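# Set the blue wire apart from all other wires

## Task

Put the blue wire down on the table so that it is at least a hand's width away from each of the other wires. The task can fail if any wire is left hanging over the table edge, or if two wires are tugged or squeezed against each other with too much force.

## Robot and tools

Robot: two arms, left_arm and right_arm. left_arm wears a left hand and sits on the +y side; right_arm wears a right hand. Both hands have five fingers. A post stands on the floor behind the arms and must not be struck.

Frames: the scene frame has its origin at table-top height, halfway between the two nominal bases, with +z up and +x reaching out over the table. The calibrated bases are left_arm (+0.012, +0.334, 0) m, quat_wxyz (+1.000, 0, 0, +0.002), and right_arm (-0.059, -0.291, 0) m, quat_wxyz (+1.000, 0, 0, +0.025). Reported hand positions and orientations are in each arm's own base frame; the fixed cameras and the table use the scene frame. Pose offsets are taken along the axes of the arm's current Hand target.

Hand point: a spot 0.05 m in front of the palm and 0.15 m out from the wrist mount. Its +z runs along straight fingers, +y points out of the palm, +x crosses the palm away from the thumb on the right hand and toward the thumb on the left. Straight fingertips end 0.06 to 0.07 m past the point, with finger centre lines 0.06 m behind it along -y. A wrist bracket on the little-finger side can collide with things.

The 28-number row (all values in [-1, 1], always all 28 even if one arm is idle): left_arm dx, dy, dz, rx, ry, rz; left hand little, ring, middle, index, thumb_bend, thumb_turn, force_limit, speed; then the same fourteen for right_arm. The six pose numbers are an offset, not a pose: they shift the hand point from the Hand target held at the start of the action, measured along that target's axes. 1.0 equals 0.6 m of travel or 180 degrees; rx, ry, rz form a single rotation vector. Every row in an action counts from that same starting target, and sending the same offset again moves the hand further. Six zeros asks nothing new of an arm.

Hand numbers: fingers -1 straight, +1 curled; thumb_bend -1 straight, +1 fully bent; thumb_turn -1 beside the palm, +1 opposite the fingers. force_limit maps -1 to about 0 N and +1 to 10 N (15 N for both thumb motors). speed rises from nearly zero at -1 to full at +0.48 and above; a full stroke takes 0.49 s. For a soft grip use speed -0.94 or below. To leave a hand unchanged, resend the eight hand numbers from the last executed row for it; if none exists yet, send its hand_measured six values plus hand_force_limit and hand_speed. A thin wire is best pinched between the thumb tip and the index pad; a full wrap suits objects roughly 0.035 to 0.065 m thick.

Tools:
execute_actions(actions, cameras): actions is a list of up to 15 actions; each action is a table of 1 to 15 rows, each row one 1/30 s step, with the last row held to step 15 (one action = 0.5 s). Images come back only for an empty actions list or when cameras names them (["all"] for all, [] for none).
move(target, speed, blend, blocking, cameras): target is one 28-number row or a list of up to 15 rows; every row is an offset from the same starting Hand targets, not from the previous row. speed is m/s of path, 0.002 to 4.3, default 0.25 (turns up to twice that in rad/s). blend in m rounds corners; 0 stops at each target. All paths share a 10 s cap. blocking=false returns after about 0.5 s while motion continues. Paths do not avoid obstacles or the other arm.
wait(seconds): 0 to 3600, sends nothing new; a running move keeps going.
stop(): brakes a running move.
zoom_image(camera, region): camera is cam_high, cam_low, cam_left_wrist or cam_right_wrist; region [x0, y0, x1, y1] in pixels, no more than 504 wide or high.
show_instructions(): shows the reference pages.
finished_scene(scene): scene 1, optional; ends the scene for good.

Results: per arm, end_effector_position in metres and end_effector_quat_wxyz, Hand target (the commanded pose after clipping; the next offset starts there), joint positions, velocities and torques, motor temperatures. Per hand, hand_measured, hand_stopped_by (moving, target, force, stalled, fault) and hand_load_n (fingertip force, positive pushing open; a drop to near 0 means a lost grip). move adds a move: line such as done, off_target, moving, held or fault, plus limits=paced (pose clipped) or limits=held (steps withheld). Warnings include MOTOR HOT and OVER-TEMPERATURE FAULT.

Behaviour: the arms are loose and often come to rest 1 to 3 cm, sometimes 5 cm, below the commanded spot; resend the shortfall as an offset. Orientation commands are limited to 40 degrees from the measured one per step. Faster motion means harder impacts.

Cameras: cam_high and cam_low are fixed, 896x504; cam_left_wrist and cam_right_wrist are 616x616 fisheye on the hands.

Avoid: letting the arms or hands touch each other, wires left over the edge or dropped, dragging one wire hard against another, hitting the post or table hard, holding strained poses long enough to overheat motors.

Each tool is called after ">>>" as name([rows], argument=value, ...), one row to a line, values as JSON.

Reference images:

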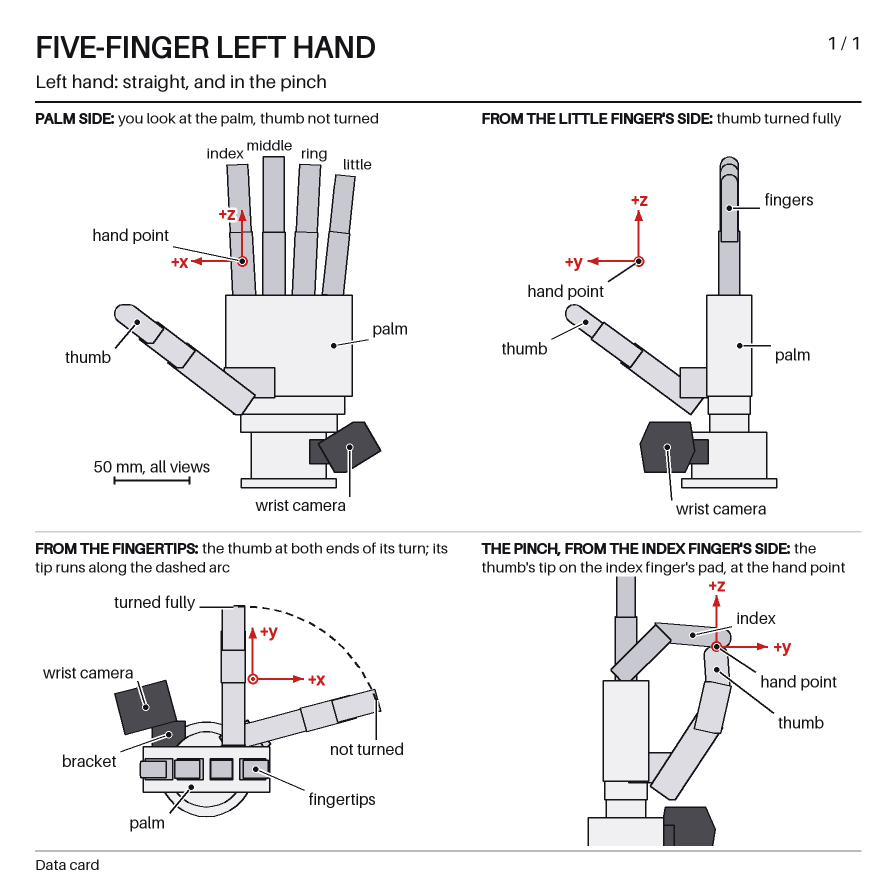

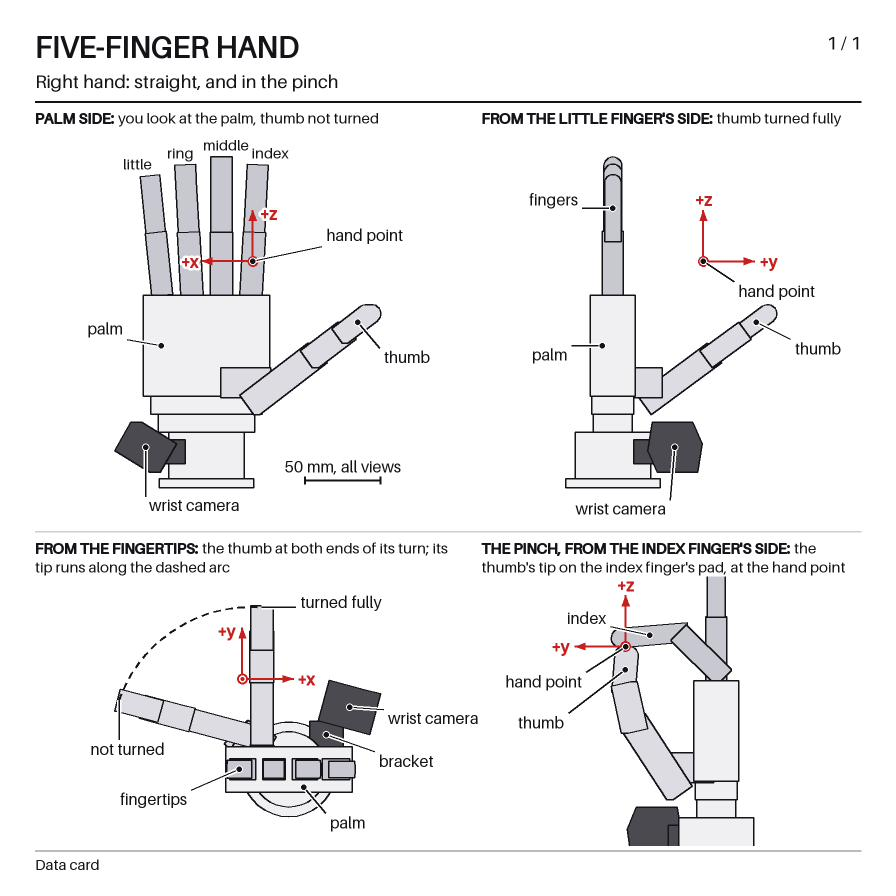

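## Session

>>> execute_actions(actions=[])

Scene clock: 0.00 s.
left_arm: end_effector_position=(+0.7961, -0.1643, +0.2279) hand_measured=(-1.000, -1.000, -1.000, -1.000, -1.000, -1.000) hand_load_n=(+0.0, +0.0, +0.0, +0.0, +0.0, +0.0) hand_stopped_by=(target, target, target, target, target, target) hand_force_limit=0.00 hand_speed=-0.80 end_effector_quat_wxyz=(+0.593, -0.378, +0.570, -0.424) | right_arm: end_effector_position=(+0.1474, -0.2585, +0.2499) hand_measured=(-1.000, -1.000, -1.000, -1.000, -1.000, -1.000) hand_load_n=(+0.0, +0.0, +0.0, +0.0, +0.0, +0.0) hand_stopped_by=(target, target, target, target, target, target) hand_force_limit=0.00 hand_speed=-0.80 end_effector_quat_wxyz=(+0.145, +0.592, -0.394, +0.688)
Joint positions: left_arm=[-0.245 1.905 1.391 0.58 -0.209 0.379] | right_arm=[-1.112 0.085 0.279 -0.206 -0.317 -1.196]
Joint velocities: within noise
Joint torques (N m): no reading
Motor temperatures (°C): left_arm=[29 32 30 27 28 29] | right_arm=[32 29 29 29 28 29]
Heat: left arm: hottest shoulder 32 °C; right arm: hottest waist 32 °C.
Hand target: left_arm +0.8018, -0.1666, +0.2451; +0.601, -0.370, +0.561, -0.433 | right_arm +0.1483, -0.2584, +0.2729; +0.152, +0.585, -0.380, +0.700

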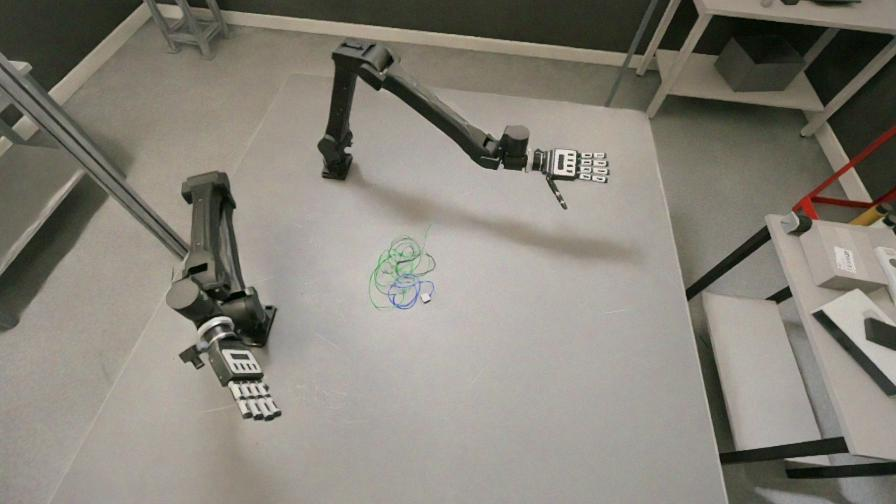

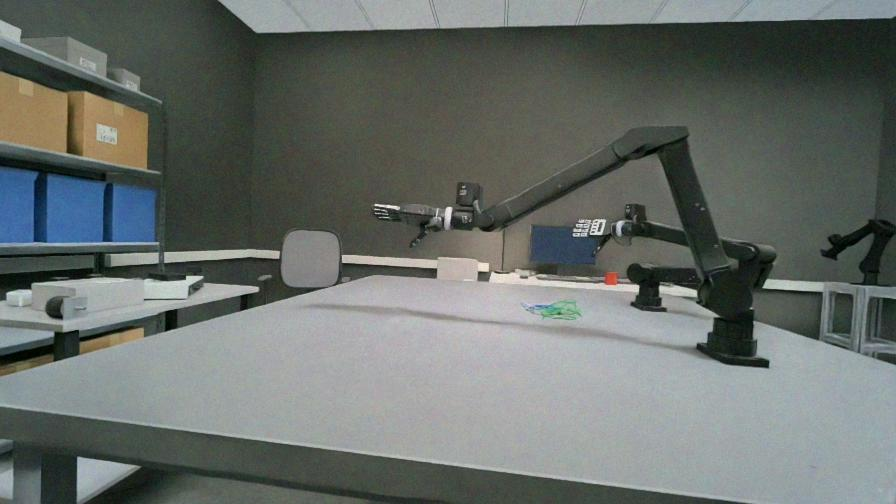

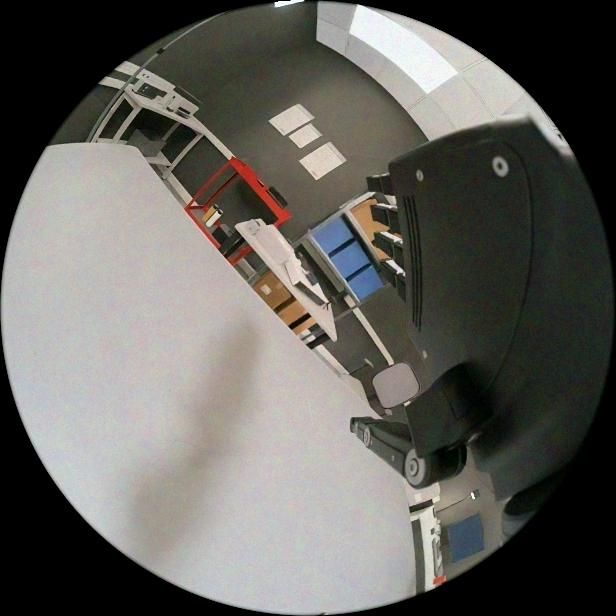

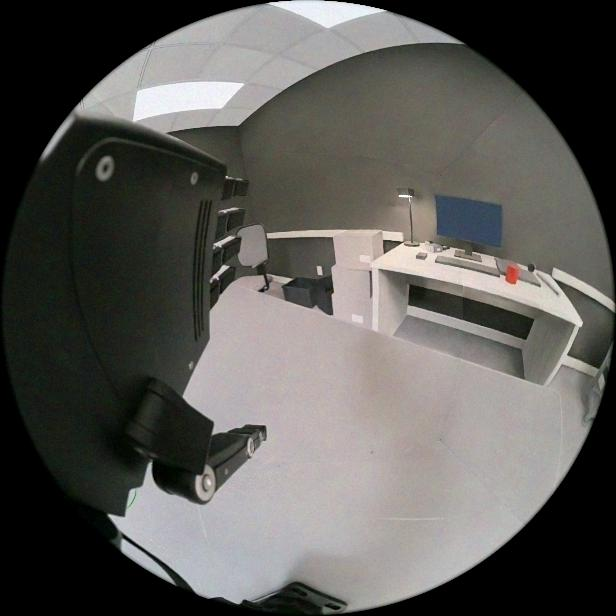

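>>> zoom_image(camera="cam_high", region=[350, 215, 460, 320])

>>> zoom_image(camera="cam_low", region=[500, 285, 600, 335])

Scaled by 4.582 from the camera's image (finer frame: 1280x720).

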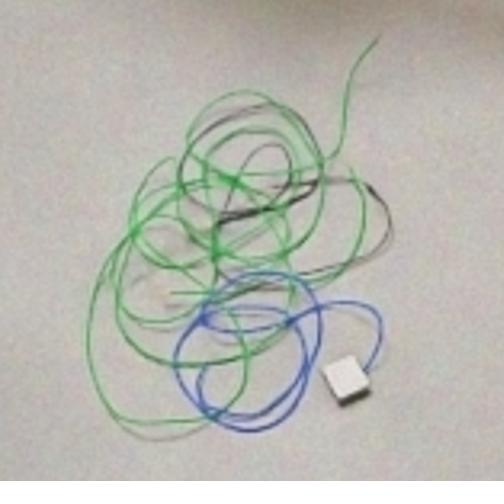

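Scaled by 5.040 from the camera's image (finer frame: 1280x720).

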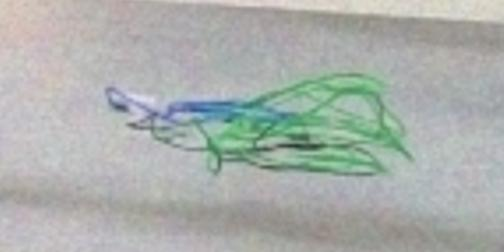

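>>> move(target=[0,0,0,0,0,0,-1,-1,-1,-1,-1,-1,0,-0.8,-0.3217,-0.6077,-0.0952,0.1139,-0.4498,0.1951,-1,-1,-1,-1,-1,1,0,0], speed=0.2, cameras=["all"])

Scene clock: 75.40 s.
left_arm: end_effector_position=(+0.7961, -0.1643, +0.2279) hand_measured=(-1.000, -1.000, -1.000, -1.000, -1.000, -1.000) hand_load_n=(+0.0, -0.5, +0.0, +0.0, +0.0, +0.0) hand_stopped_by=(target, target, target, target, target, target) hand_force_limit=0.00 hand_speed=-0.80 end_effector_quat_wxyz=(+0.593, -0.378, +0.570, -0.424) | right_arm: end_effector_position=(+0.3759, +0.0637, +0.1822) hand_measured=(-1.000, -1.000, -1.000, -1.000, -1.000, +1.000) hand_load_n=(+0.0, +0.0, +0.0, +0.0, +0.0, +0.0) hand_stopped_by=(target, target, target, target, target, target) hand_force_limit=0.00 hand_speed=0.00 end_effector_quat_wxyz=(-0.399, +0.784, -0.434, +0.192)
Joint positions: left_arm=[-0.245 1.905 1.391 0.58 -0.209 0.379] | right_arm=[-0.108 1.007 0.776 -0.565 -0.555 -0.436]
Joint torques (N m): left_arm=[0.26 -17.61 11.25 2.62 0.16 0.03] | right_arm=[1.2 -4.89 14.31 1.95 -0.59 0.12]
Motor temperatures (°C): left_arm=[29 37 36 27 28 29] | right_arm=[32 29 36 29 28 29]
Heat: left arm: hottest shoulder 37 °C; right arm: hottest elbow 36 °C.
Hand target: left_arm +0.8018, -0.1666, +0.2451; +0.601, -0.370, +0.561, -0.433 | right_arm +0.3998, +0.0693, +0.2204; -0.422, +0.776, -0.413, +0.223
Off the commanded pose: left_arm 0.018 m, 2 deg | right_arm 0.045 m, 5 deg.
move: off_target (right_arm)
cam_right_wrist: T_world_to_cam=[[-0.41457, -0.52443, -0.74371, 0.31966], [-0.87602, 0.45129, 0.1701, 0.27639], [0.24642, 0.72202, -0.6465, 0.09452]] pos_world=[0.35135, -0.02534, 0.25183]

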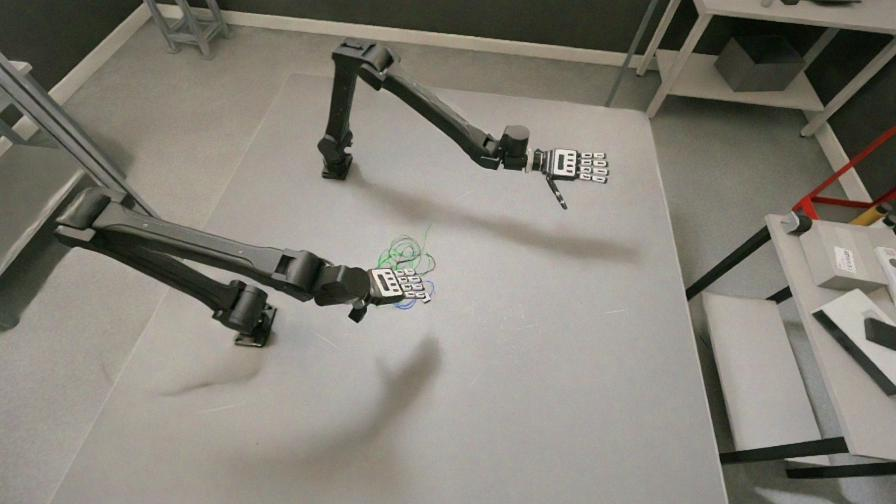

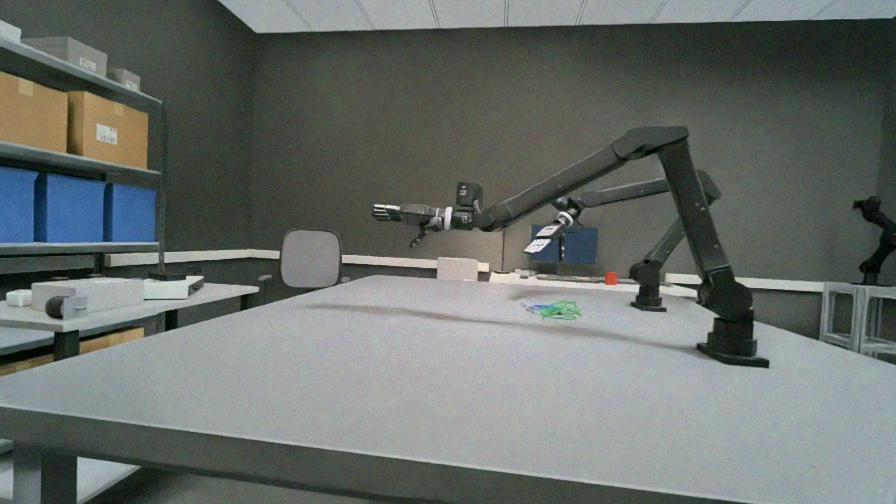

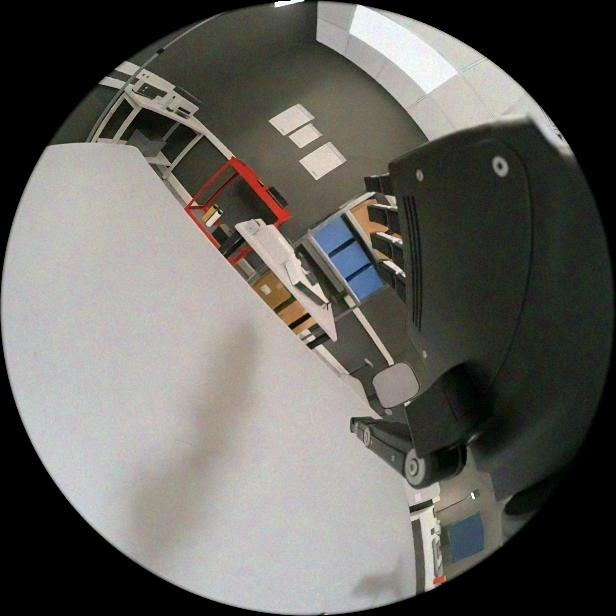

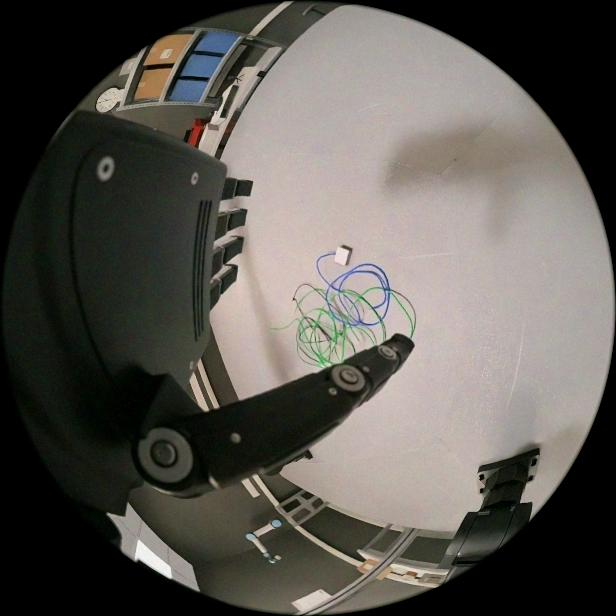

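>>> zoom_image(camera="cam_right_wrist", region=[270, 230, 430, 390])

Scaled by 3.150 from the camera's image (finer frame: 880x880).

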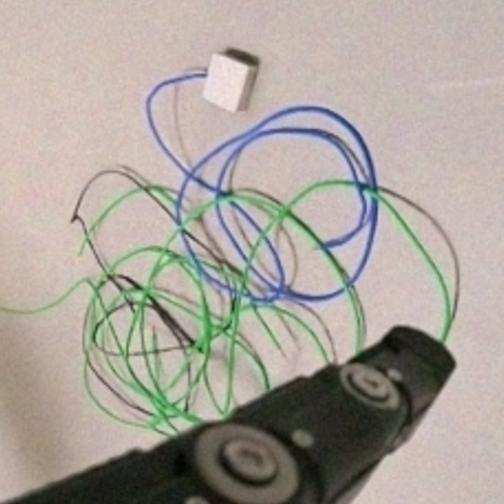

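>>> move(target=[0,0,0,0,0,0,-1,-1,-1,-1,-1,-1,0,-0.8,-0.0002,0.0087,0.2388,0.022,0.0186,0.0121,-1,-1,-1,-0.2,-0.7,1,-0.6,0], speed=0.12, cameras=["all"])

Scene clock: 145.67 s.
left_arm: end_effector_position=(+0.7961, -0.1643, +0.2279) hand_measured=(-1.000, -1.000, -1.000, -1.000, -1.000, -1.000) hand_load_n=(+0.0, +0.0, +0.0, -0.5, +0.0, +0.0) hand_stopped_by=(target, target, target, target, target, target) hand_force_limit=0.00 hand_speed=-0.80 end_effector_quat_wxyz=(+0.593, -0.378, +0.570, -0.424) | right_arm: end_effector_position=(+0.4796, +0.1282, +0.1142) hand_measured=(-1.000, -1.000, -1.000, -0.200, -0.700, +1.000) hand_load_n=(+0.0, +0.0, +0.0, +0.0, +0.0, +0.0) hand_stopped_by=(target, target, target, target, target, target) hand_force_limit=-0.60 hand_speed=0.00 end_effector_quat_wxyz=(-0.421, +0.757, -0.442, +0.233)
Joint positions: left_arm=[-0.245 1.905 1.391 0.58 -0.209 0.379] | right_arm=[0.088 1.337 0.776 -0.054 -0.374 -0.231]
Joint torques (N m): left_arm=[0.03 -17.38 11.15 2.52 0.15 -0.01] | right_arm=[1.08 -9.64 10.82 2.25 -0.02 0.12]
Heat: left arm: hottest shoulder 38 °C; right arm: hottest elbow 39 °C.
Hand target: left_arm +0.8018, -0.1666, +0.2451; +0.601, -0.370, +0.561, -0.433 | right_arm +0.4969, +0.1352, +0.1380; -0.440, +0.746, -0.432, +0.252
Off the commanded pose: left_arm 0.018 m, 2 deg | right_arm 0.030 m, 4 deg.
move: off_target (right_arm)
cam_right_wrist: T_world_to_cam=[[-0.37761, -0.48351, -0.7897, 0.32816], [-0.85932, 0.50068, 0.10435, 0.34292], [0.34493, 0.71801, -0.60455, -0.07323]] pos_world=[0.44386, 0.03956, 0.17909]

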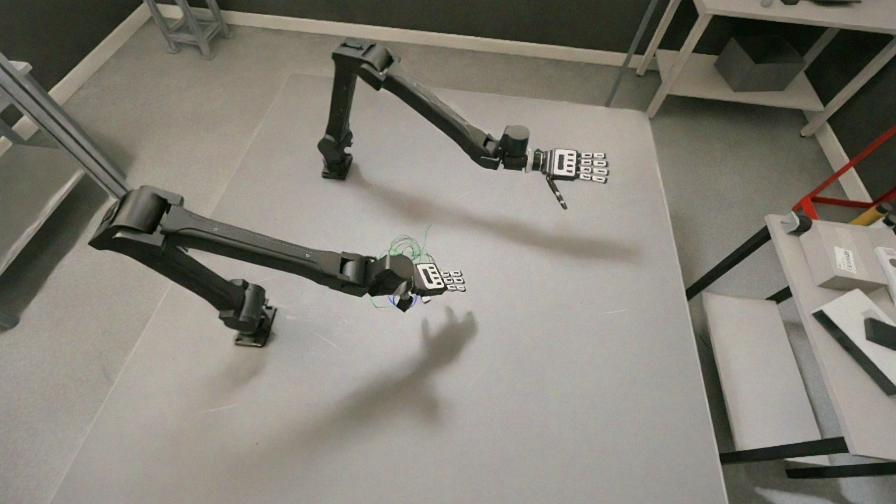

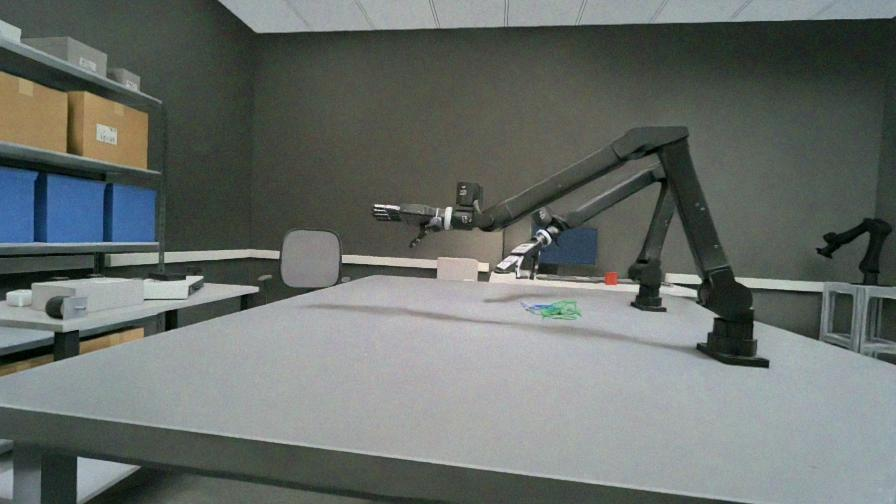

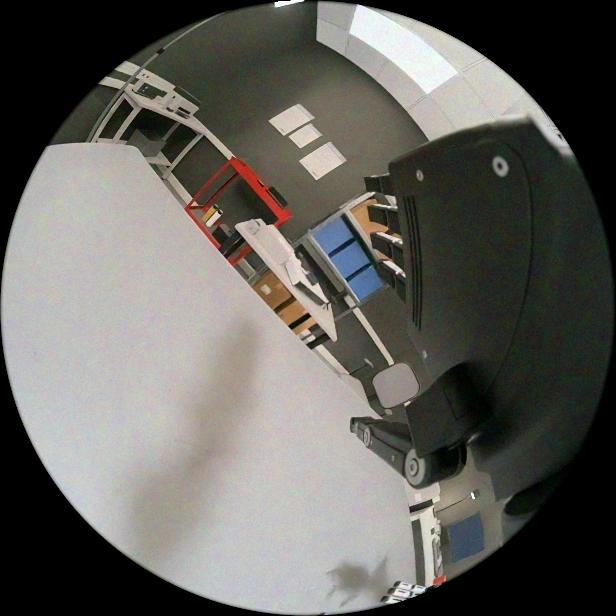

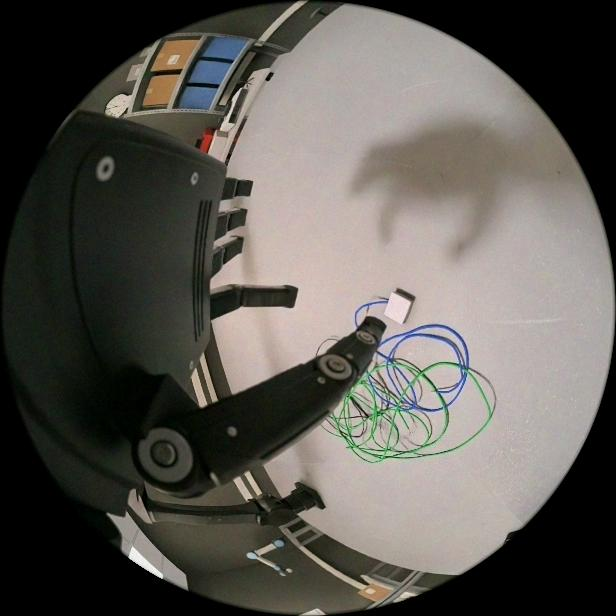

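>>> zoom_image(camera="cam_right_wrist", region=[310, 260, 510, 460])

Scaled by 2.520 from the camera's image (finer frame: 880x880).

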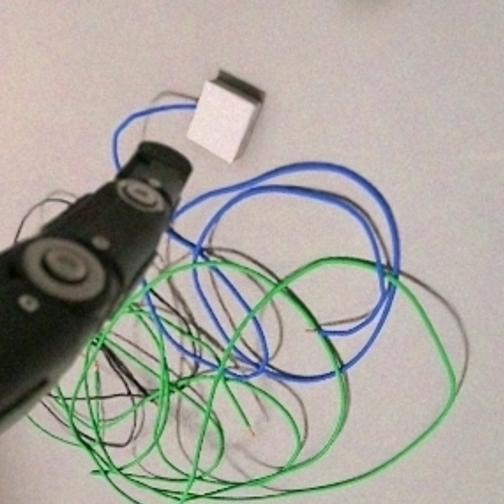

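>>> move(target=[0,0,0,0,0,0,-1,-1,-1,-1,-1,-1,0,-0.8,-0.0022,0.100,0.0474,0,0,0,-1,-1,-1,-0.2,-0.6,1,-0.6,0], speed=0.08, cameras=["cam_low","cam_right_wrist"])

>>> zoom_image(camera="cam_right_wrist", region=[250, 230, 450, 430])

>>> zoom_image(camera="cam_low", region=[480, 230, 620, 340])

Scene clock: 198.27 s.
left_arm: end_effector_position=(+0.7961, -0.1643, +0.2279) hand_measured=(-1.000, -1.000, -1.000, -1.000, -1.000, -1.000) hand_load_n=(+0.0, +0.0, +0.0, +0.0, +0.0, -0.5) hand_stopped_by=(target, target, target, target, target, target) hand_force_limit=0.00 hand_speed=-0.80 end_effector_quat_wxyz=(+0.593, -0.378, +0.570, -0.424) | right_arm: end_effector_position=(+0.4880, +0.1290, +0.0657) hand_measured=(-1.000, -1.000, -1.000, -0.200, -0.600, +1.000) hand_load_n=(+0.0, +0.0, +0.0, +0.0, +0.0, +0.0) hand_stopped_by=(target, target, target, target, target, target) hand_force_limit=-0.60 hand_speed=0.00 end_effector_quat_wxyz=(-0.430, +0.752, -0.436, +0.246)
Joint positions: left_arm=[-0.245 1.905 1.391 0.58 -0.209 0.379] | right_arm=[0.088 1.449 0.709 0.161 -0.374 -0.229]
Joint torques (N m): left_arm=[0.32 -17.14 11.19 2.65 0.14 0.03] | right_arm=[1.03 -10.05 7.24 2.28 -0.02 0.11]
Heat: left arm: hottest shoulder 38 °C; right arm: hottest elbow 37 °C.
Hand target: left_arm +0.8018, -0.1666, +0.2451; +0.601, -0.370, +0.561, -0.433 | right_arm +0.4925, +0.1344, +0.0717; -0.440, +0.746, -0.432, +0.252
Off the commanded pose: left_arm 0.018 m, 2 deg | right_arm 0.009 m, 2 deg.
move: done
cam_right_wrist: T_world_to_cam=[[-0.35053, -0.47981, -0.80431, 0.28066], [-0.86202, 0.50102, 0.0768, 0.35792], [0.36612, 0.72025, -0.58922, -0.11762]] pos_world=[0.44998, 0.04006, 0.12895]

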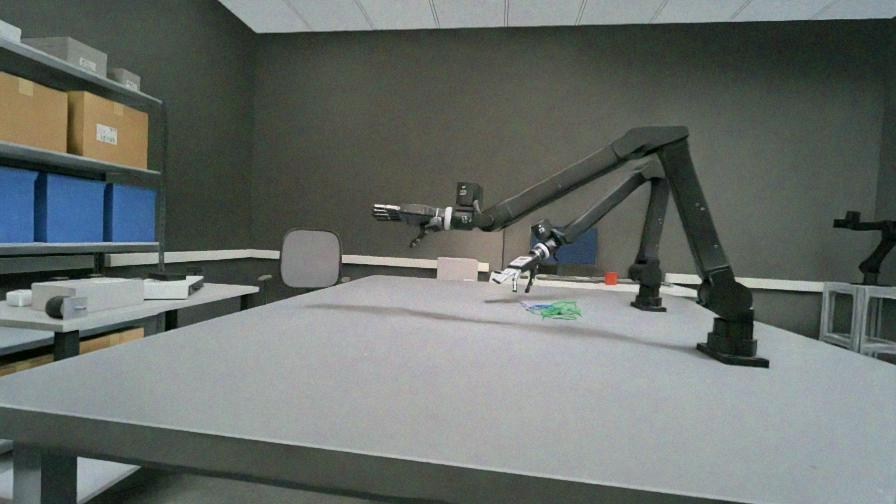

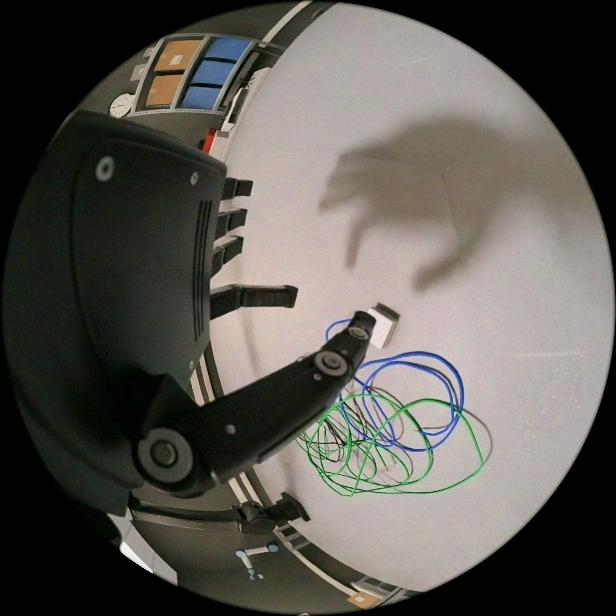

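Scaled by 2.520 from the camera's image (finer frame: 880x880).

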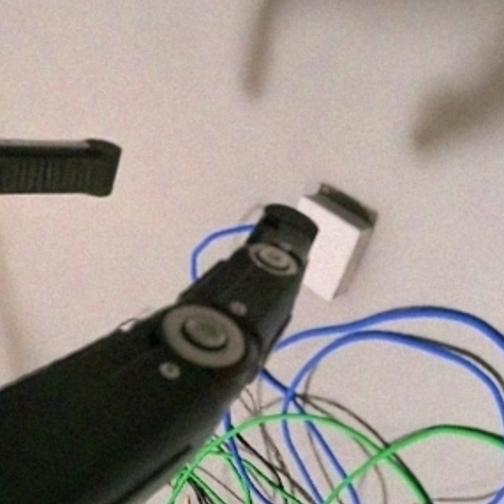

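Scaled by 3.600 from the camera's image (finer frame: 1280x720).

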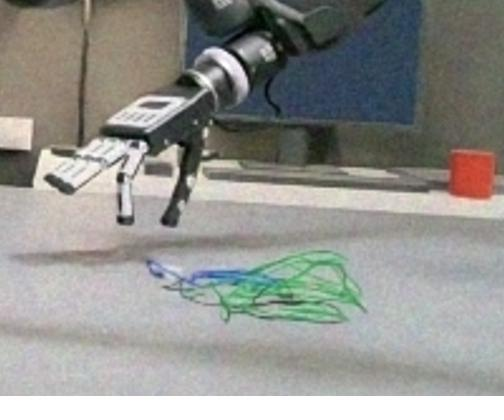

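>>> move(target=[0,0,0,0,0,0,-1,-1,-1,-1,-1,-1,0,-0.8,-0.0082,0.0706,0.0023,0,0,0,-1,-1,-1,-0.2,-0.6,1,-0.6,0], speed=0.05, cameras=["cam_low","cam_right_wrist"])

>>> zoom_image(camera="cam_right_wrist", region=[250, 230, 450, 430])

>>> zoom_image(camera="cam_low", region=[480, 230, 620, 340])

Scene clock: 226.97 s.
left_arm: end_effector_position=(+0.7961, -0.1643, +0.2279) hand_measured=(-1.000, -1.000, -1.000, -1.000, -1.000, -1.000) hand_load_n=(+0.0, +0.0, +0.0, +0.0, +0.0, +0.0) hand_stopped_by=(target, target, target, target, target, target) hand_force_limit=0.00 hand_speed=-0.80 end_effector_quat_wxyz=(+0.593, -0.378, +0.570, -0.424) | right_arm: end_effector_position=(+0.4687, +0.1273, +0.0294) hand_measured=(-1.000, -1.000, -1.000, -0.200, -0.600, +1.000) hand_load_n=(+0.0, +0.0, +0.0, +0.0, +0.0, +0.0) hand_stopped_by=(target, target, target, target, target, target) hand_force_limit=-0.60 hand_speed=0.00 end_effector_quat_wxyz=(-0.430, +0.752, -0.435, +0.246)
Joint positions: left_arm=[-0.245 1.905 1.391 0.58 -0.209 0.379] | right_arm=[0.088 1.493 0.62 0.296 -0.374 -0.229]
Joint torques (N m): left_arm=[0.03 -17.49 11.14 2.56 0.12 0.04] | right_arm=[0.21 -9.41 6.37 2.29 -0.33 0.05]
Heat: left arm: hottest shoulder 38 °C; right arm: hottest elbow 35 °C.
Hand target: left_arm +0.8018, -0.1666, +0.2451; +0.601, -0.370, +0.561, -0.433 | right_arm +0.4732, +0.1291, +0.0340; -0.440, +0.746, -0.432, +0.252
Off the commanded pose: left_arm 0.018 m, 2 deg | right_arm 0.007 m, 2 deg.
move: done
cam_right_wrist: T_world_to_cam=[[-0.34932, -0.47968, -0.80491, 0.24335], [-0.86212, 0.50104, 0.07555, 0.34491], [0.36705, 0.72032, -0.58857, -0.13112]] pos_world=[0.43048, 0.03836, 0.09264]

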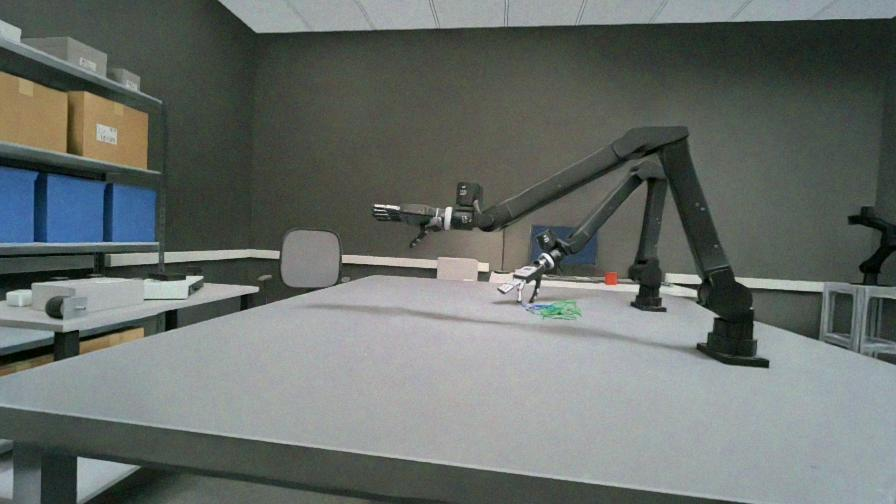

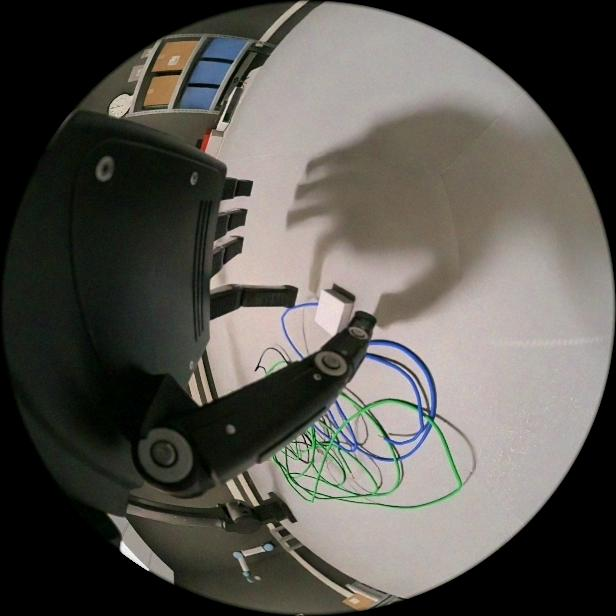

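Scaled by 2.520 from the camera's image (finer frame: 880x880).

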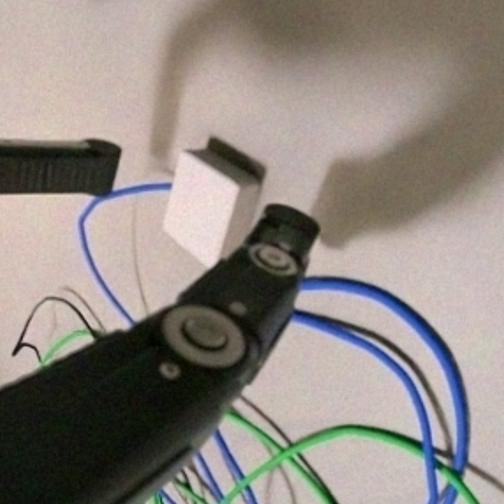

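Scaled by 3.600 from the camera's image (finer frame: 1280x720).

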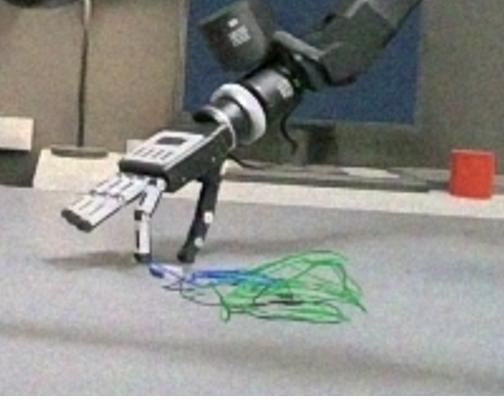

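>>> move([
  [0,0,0,0,0,0,-1,-1,-1,-1,-1,-1,0,-0.8,-0.0012,0.0117,0.01,0,0,0,-1,-1,-1,-0.2,-0.6,1,-0.6,-0.85],
  [0,0,0,0,0,0,-1,-1,-1,-1,-1,-1,0,-0.8,-0.0012,0.0117,0.01,0,0,0,-1,-1,-1,-0.05,-0.5,1,-0.6,-0.85],
], speed=0.04, cameras=["cam_low","cam_right_wrist"])

>>> zoom_image(camera="cam_right_wrist", region=[250, 230, 450, 430])

>>> zoom_image(camera="cam_low", region=[480, 230, 620, 340])

Scene clock: 250.37 s.
left_arm: end_effector_position=(+0.7961, -0.1643, +0.2279) hand_measured=(-1.000, -1.000, -1.000, -1.000, -1.000, -1.000) hand_load_n=(+0.0, +0.0, +0.0, -0.5, +0.0, +0.0) hand_stopped_by=(target, target, target, target, target, target) hand_force_limit=0.00 hand_speed=-0.80 end_effector_quat_wxyz=(+0.593, -0.378, +0.570, -0.424) | right_arm: end_effector_position=(+0.4722, +0.1276, +0.0214) hand_measured=(-1.000, -1.000, -1.000, -0.050, -0.500, +1.000) hand_load_n=(+0.0, +0.0, +0.0, +0.5, +0.0, +0.0) hand_stopped_by=(target, target, target, target, target, target) hand_force_limit=-0.60 hand_speed=-0.85 end_effector_quat_wxyz=(-0.431, +0.751, -0.434, +0.248)
Joint positions: left_arm=[-0.245 1.905 1.391 0.58 -0.209 0.379] | right_arm=[0.088 1.524 0.62 0.331 -0.374 -0.229]
Joint torques (N m): left_arm=[0.32 -17.67 11.18 2.58 0.13 0.03] | right_arm=[0.5 -9.82 5.87 2.22 -0.2 0.08]
Heat: left arm: hottest shoulder 38 °C; right arm: hottest elbow 34 °C.
Hand target: left_arm +0.8018, -0.1666, +0.2451; +0.601, -0.370, +0.561, -0.433 | right_arm +0.4744, +0.1307, +0.0250; -0.440, +0.746, -0.432, +0.252
Off the commanded pose: left_arm 0.018 m, 2 deg | right_arm 0.005 m, 1 deg.
move: done
cam_right_wrist: T_world_to_cam=[[-0.34563, -0.47936, -0.80669, 0.23654], [-0.86247, 0.50099, 0.07182, 0.3486], [0.36972, 0.72057, -0.58659, -0.13867]] pos_world=[0.43368, 0.03866, 0.08444]

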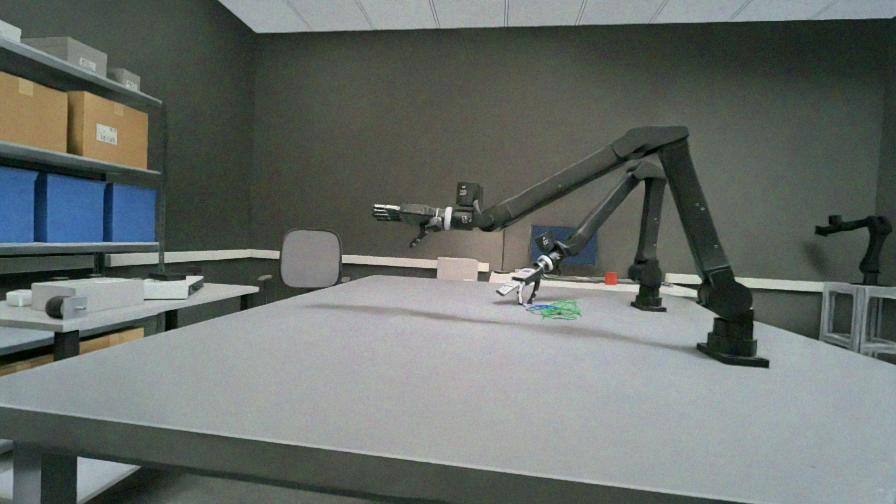

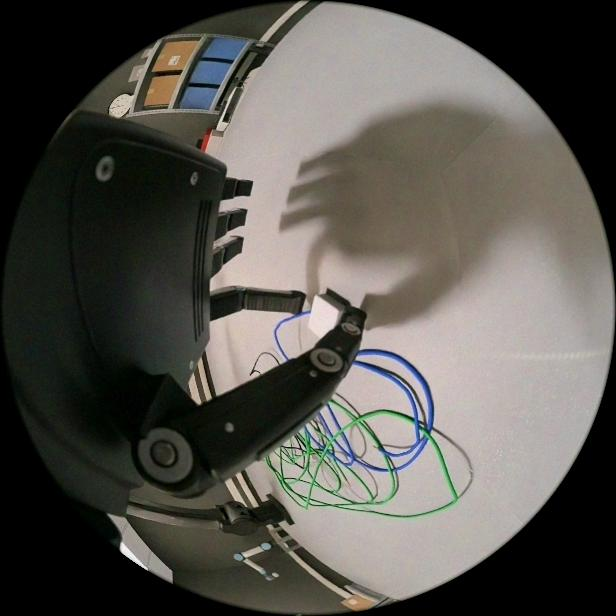

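Scaled by 2.520 from the camera's image (finer frame: 880x880).

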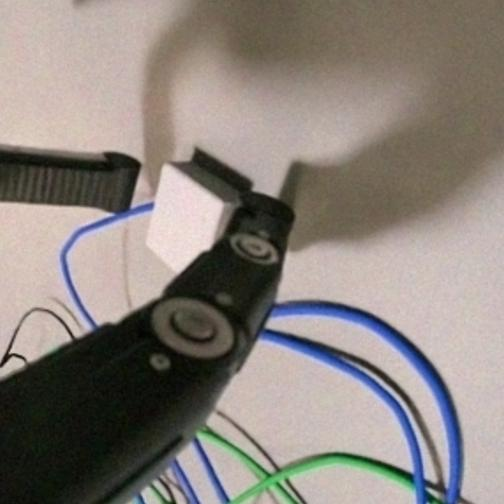

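Scaled by 3.600 from the camera's image (finer frame: 1280x720).

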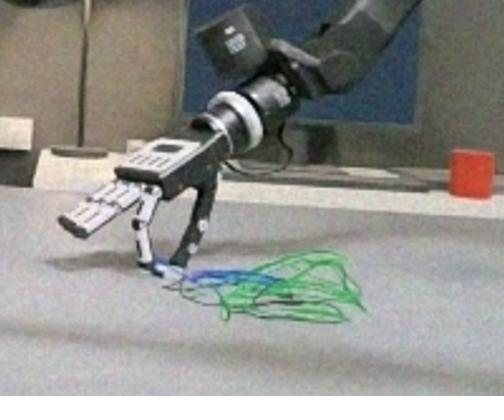

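>>> move([
  [0,0,0,0,0,0,-1,-1,-1,-1,-1,-1,0,-0.8,-0.0062,0.0035,-0.0027,0,0,0,-1,-1,-1,-0.05,-0.5,1,-0.6,-0.9],
  [0,0,0,0,0,0,-1,-1,-1,-1,-1,-1,0,-0.8,-0.0062,0.0035,-0.0027,0,0,0,-1,-1,-1,0.03,-0.35,1,-0.6,-0.9],
], speed=0.04, cameras=["cam_low","cam_right_wrist"])

>>> zoom_image(camera="cam_right_wrist", region=[250, 230, 450, 430])

Scene clock: 262.93 s.
left_arm: end_effector_position=(+0.7961, -0.1643, +0.2279) hand_measured=(-1.000, -1.000, -1.000, -1.000, -1.000, -1.000) hand_load_n=(+0.0, -0.5, +0.0, +0.0, -0.5, -0.5) hand_stopped_by=(target, target, target, target, target, target) hand_force_limit=0.00 hand_speed=-0.80 end_effector_quat_wxyz=(+0.593, -0.378, +0.570, -0.424) | right_arm: end_effector_position=(+0.4692, +0.1278, +0.0194) hand_measured=(-1.000, -1.000, -1.000, +0.030, -0.350, +1.000) hand_load_n=(+0.0, +0.0, +0.0, +1.0, +0.0, +0.0) hand_stopped_by=(target, target, target, target, target, target) hand_force_limit=-0.60 hand_speed=-0.90 end_effector_quat_wxyz=(-0.432, +0.748, -0.438, +0.247)
Joint positions: left_arm=[-0.245 1.905 1.391 0.58 -0.209 0.379] | right_arm=[0.088 1.524 0.609 0.343 -0.372 -0.218]
Joint torques (N m): left_arm=[-0.15 -17.73 11.14 2.56 0.13 -0.01] | right_arm=[1.08 -10.17 5.78 2.02 -0.03 0.09]
Heat: left arm: hottest shoulder 38 °C; right arm: hottest elbow 33 °C.
Hand target: left_arm +0.8018, -0.1666, +0.2451; +0.601, -0.370, +0.561, -0.433 | right_arm +0.4704, +0.1327, +0.0240; -0.440, +0.746, -0.432, +0.252
Off the commanded pose: left_arm 0.018 m, 2 deg | right_arm 0.007 m, 1 deg.
move: done
cam_right_wrist: T_world_to_cam=[[-0.35129, -0.47107, -0.80913, 0.23554], [-0.85885, 0.50624, 0.07815, 0.34362], [0.3728, 0.72237, -0.58241, -0.14061]] pos_world=[0.43028, 0.03857, 0.08184]

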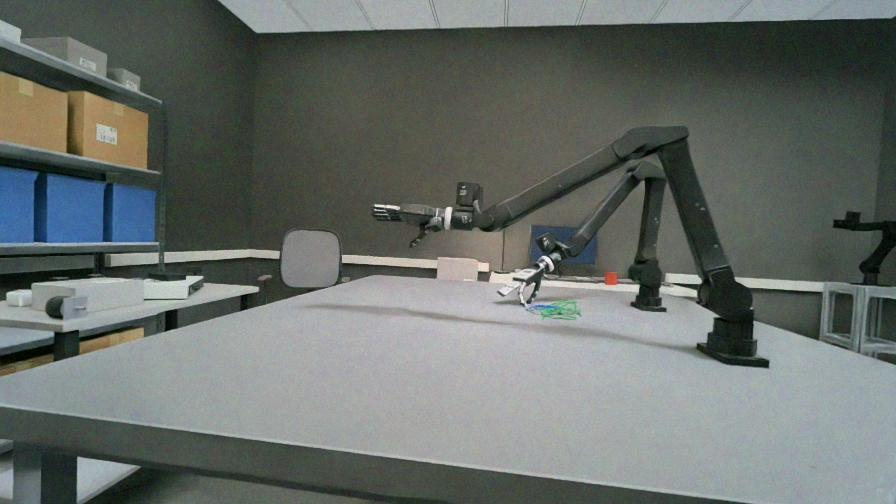

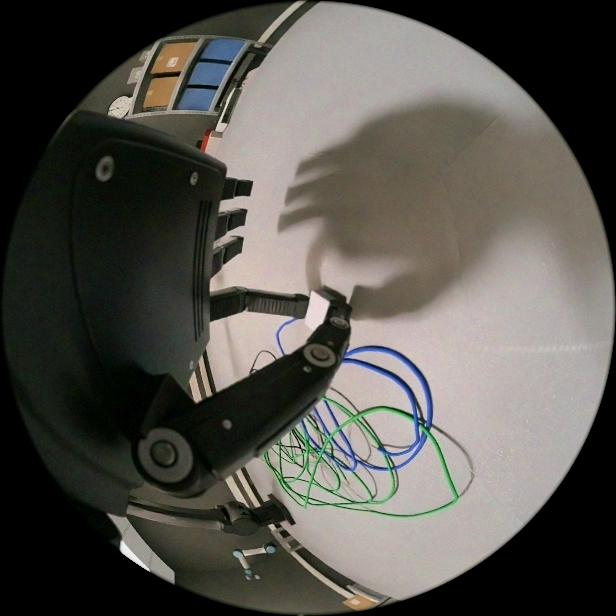

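Scaled by 2.520 from the camera's image (finer frame: 880x880).

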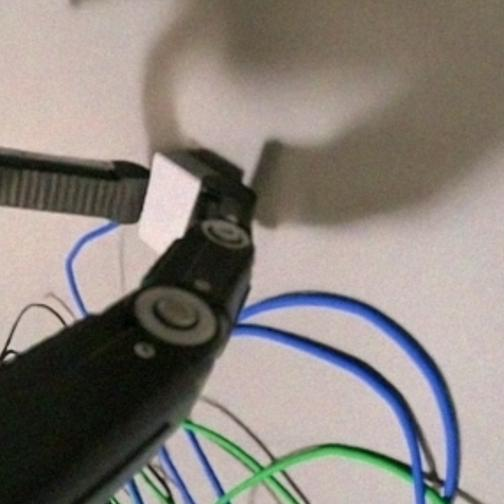

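>>> move(target=[0,0,0,0,0,0,-1,-1,-1,-1,-1,-1,0,-0.8,0,0,0,0,0,0,-1,-1,-1,0.1,-0.15,1,-0.5,-0.94], speed=0.04, cameras=["cam_low","cam_right_wrist"])

>>> zoom_image(camera="cam_right_wrist", region=[250, 230, 450, 430])

Scene clock: 271.53 s.
left_arm: end_effector_position=(+0.7961, -0.1643, +0.2279) hand_measured=(-1.000, -1.000, -1.000, -1.000, -1.000, -1.000) hand_load_n=(-0.5, +0.0, +0.0, +0.0, +0.0, +0.0) hand_stopped_by=(target, target, target, target, target, target) hand_force_limit=0.00 hand_speed=-0.80 end_effector_quat_wxyz=(+0.593, -0.378, +0.570, -0.424) | right_arm: end_effector_position=(+0.4703, +0.1280, +0.0205) hand_measured=(-1.000, -1.000, -1.000, +0.100, -0.150, +1.000) hand_load_n=(+0.0, +0.0, +0.0, +1.0, +0.0, +0.0) hand_stopped_by=(target, target, target, target, target, target) hand_force_limit=-0.50 hand_speed=-0.94 end_effector_quat_wxyz=(-0.434, +0.747, -0.438, +0.248)
Joint positions: left_arm=[-0.245 1.905 1.391 0.58 -0.209 0.379] | right_arm=[0.088 1.524 0.609 0.349 -0.372 -0.217]
Joint torques (N m): left_arm=[0.03 -17.49 11.23 2.54 0.13 0.03] | right_arm=[1.08 -10.23 5.78 1.77 -0.03 0.06]
Heat: left arm: hottest shoulder 38 °C; right arm: hottest elbow 33 °C.
Hand target: left_arm +0.8018, -0.1666, +0.2451; +0.601, -0.370, +0.561, -0.433 | right_arm +0.4704, +0.1327, +0.0240; -0.440, +0.746, -0.432, +0.252
Off the commanded pose: left_arm 0.018 m, 2 deg | right_arm 0.006 m, 1 deg.
move: done
cam_right_wrist: T_world_to_cam=[[-0.34719, -0.46949, -0.81181, 0.23487], [-0.85891, 0.50672, 0.07428, 0.34444], [0.37648, 0.72306, -0.57917, -0.14237]] pos_world=[0.43098, 0.03868, 0.08263]

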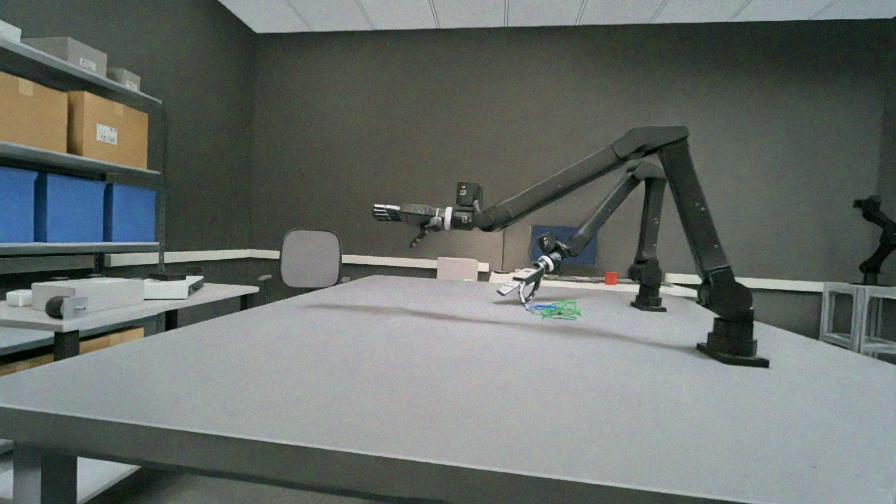

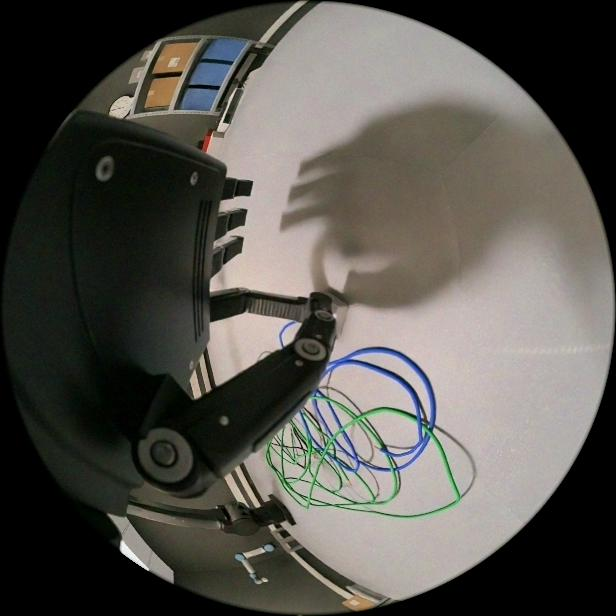

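Scaled by 2.520 from the camera's image (finer frame: 880x880).

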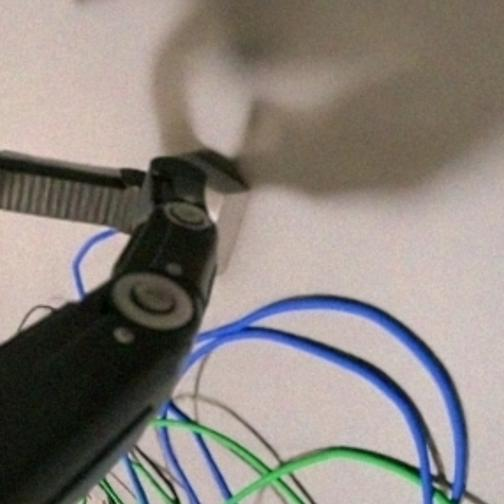

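>>> zoom_image(camera="cam_low", region=[490, 260, 570, 330])

>>> zoom_image(camera="cam_right_wrist", region=[290, 270, 370, 350])

Scaled by 6.300 from the camera's image (finer frame: 1280x720).

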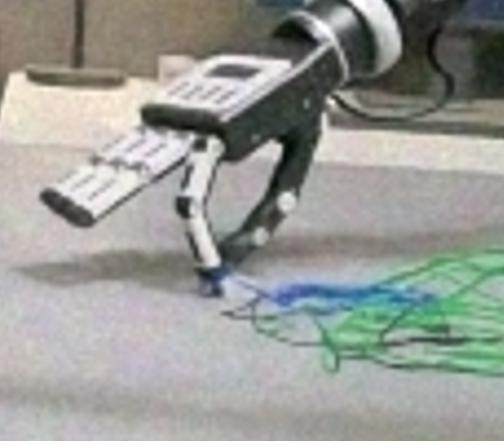

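Scaled by 6.300 from the camera's image (finer frame: 880x880).

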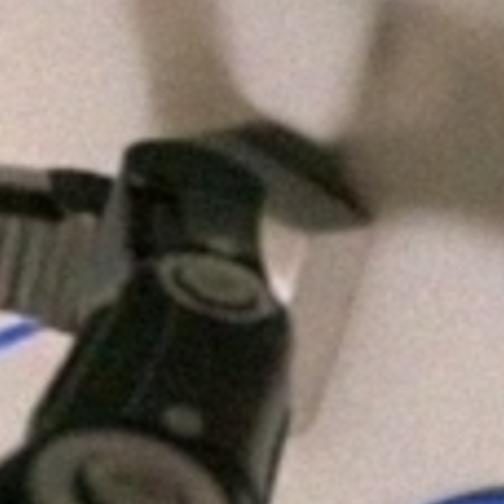

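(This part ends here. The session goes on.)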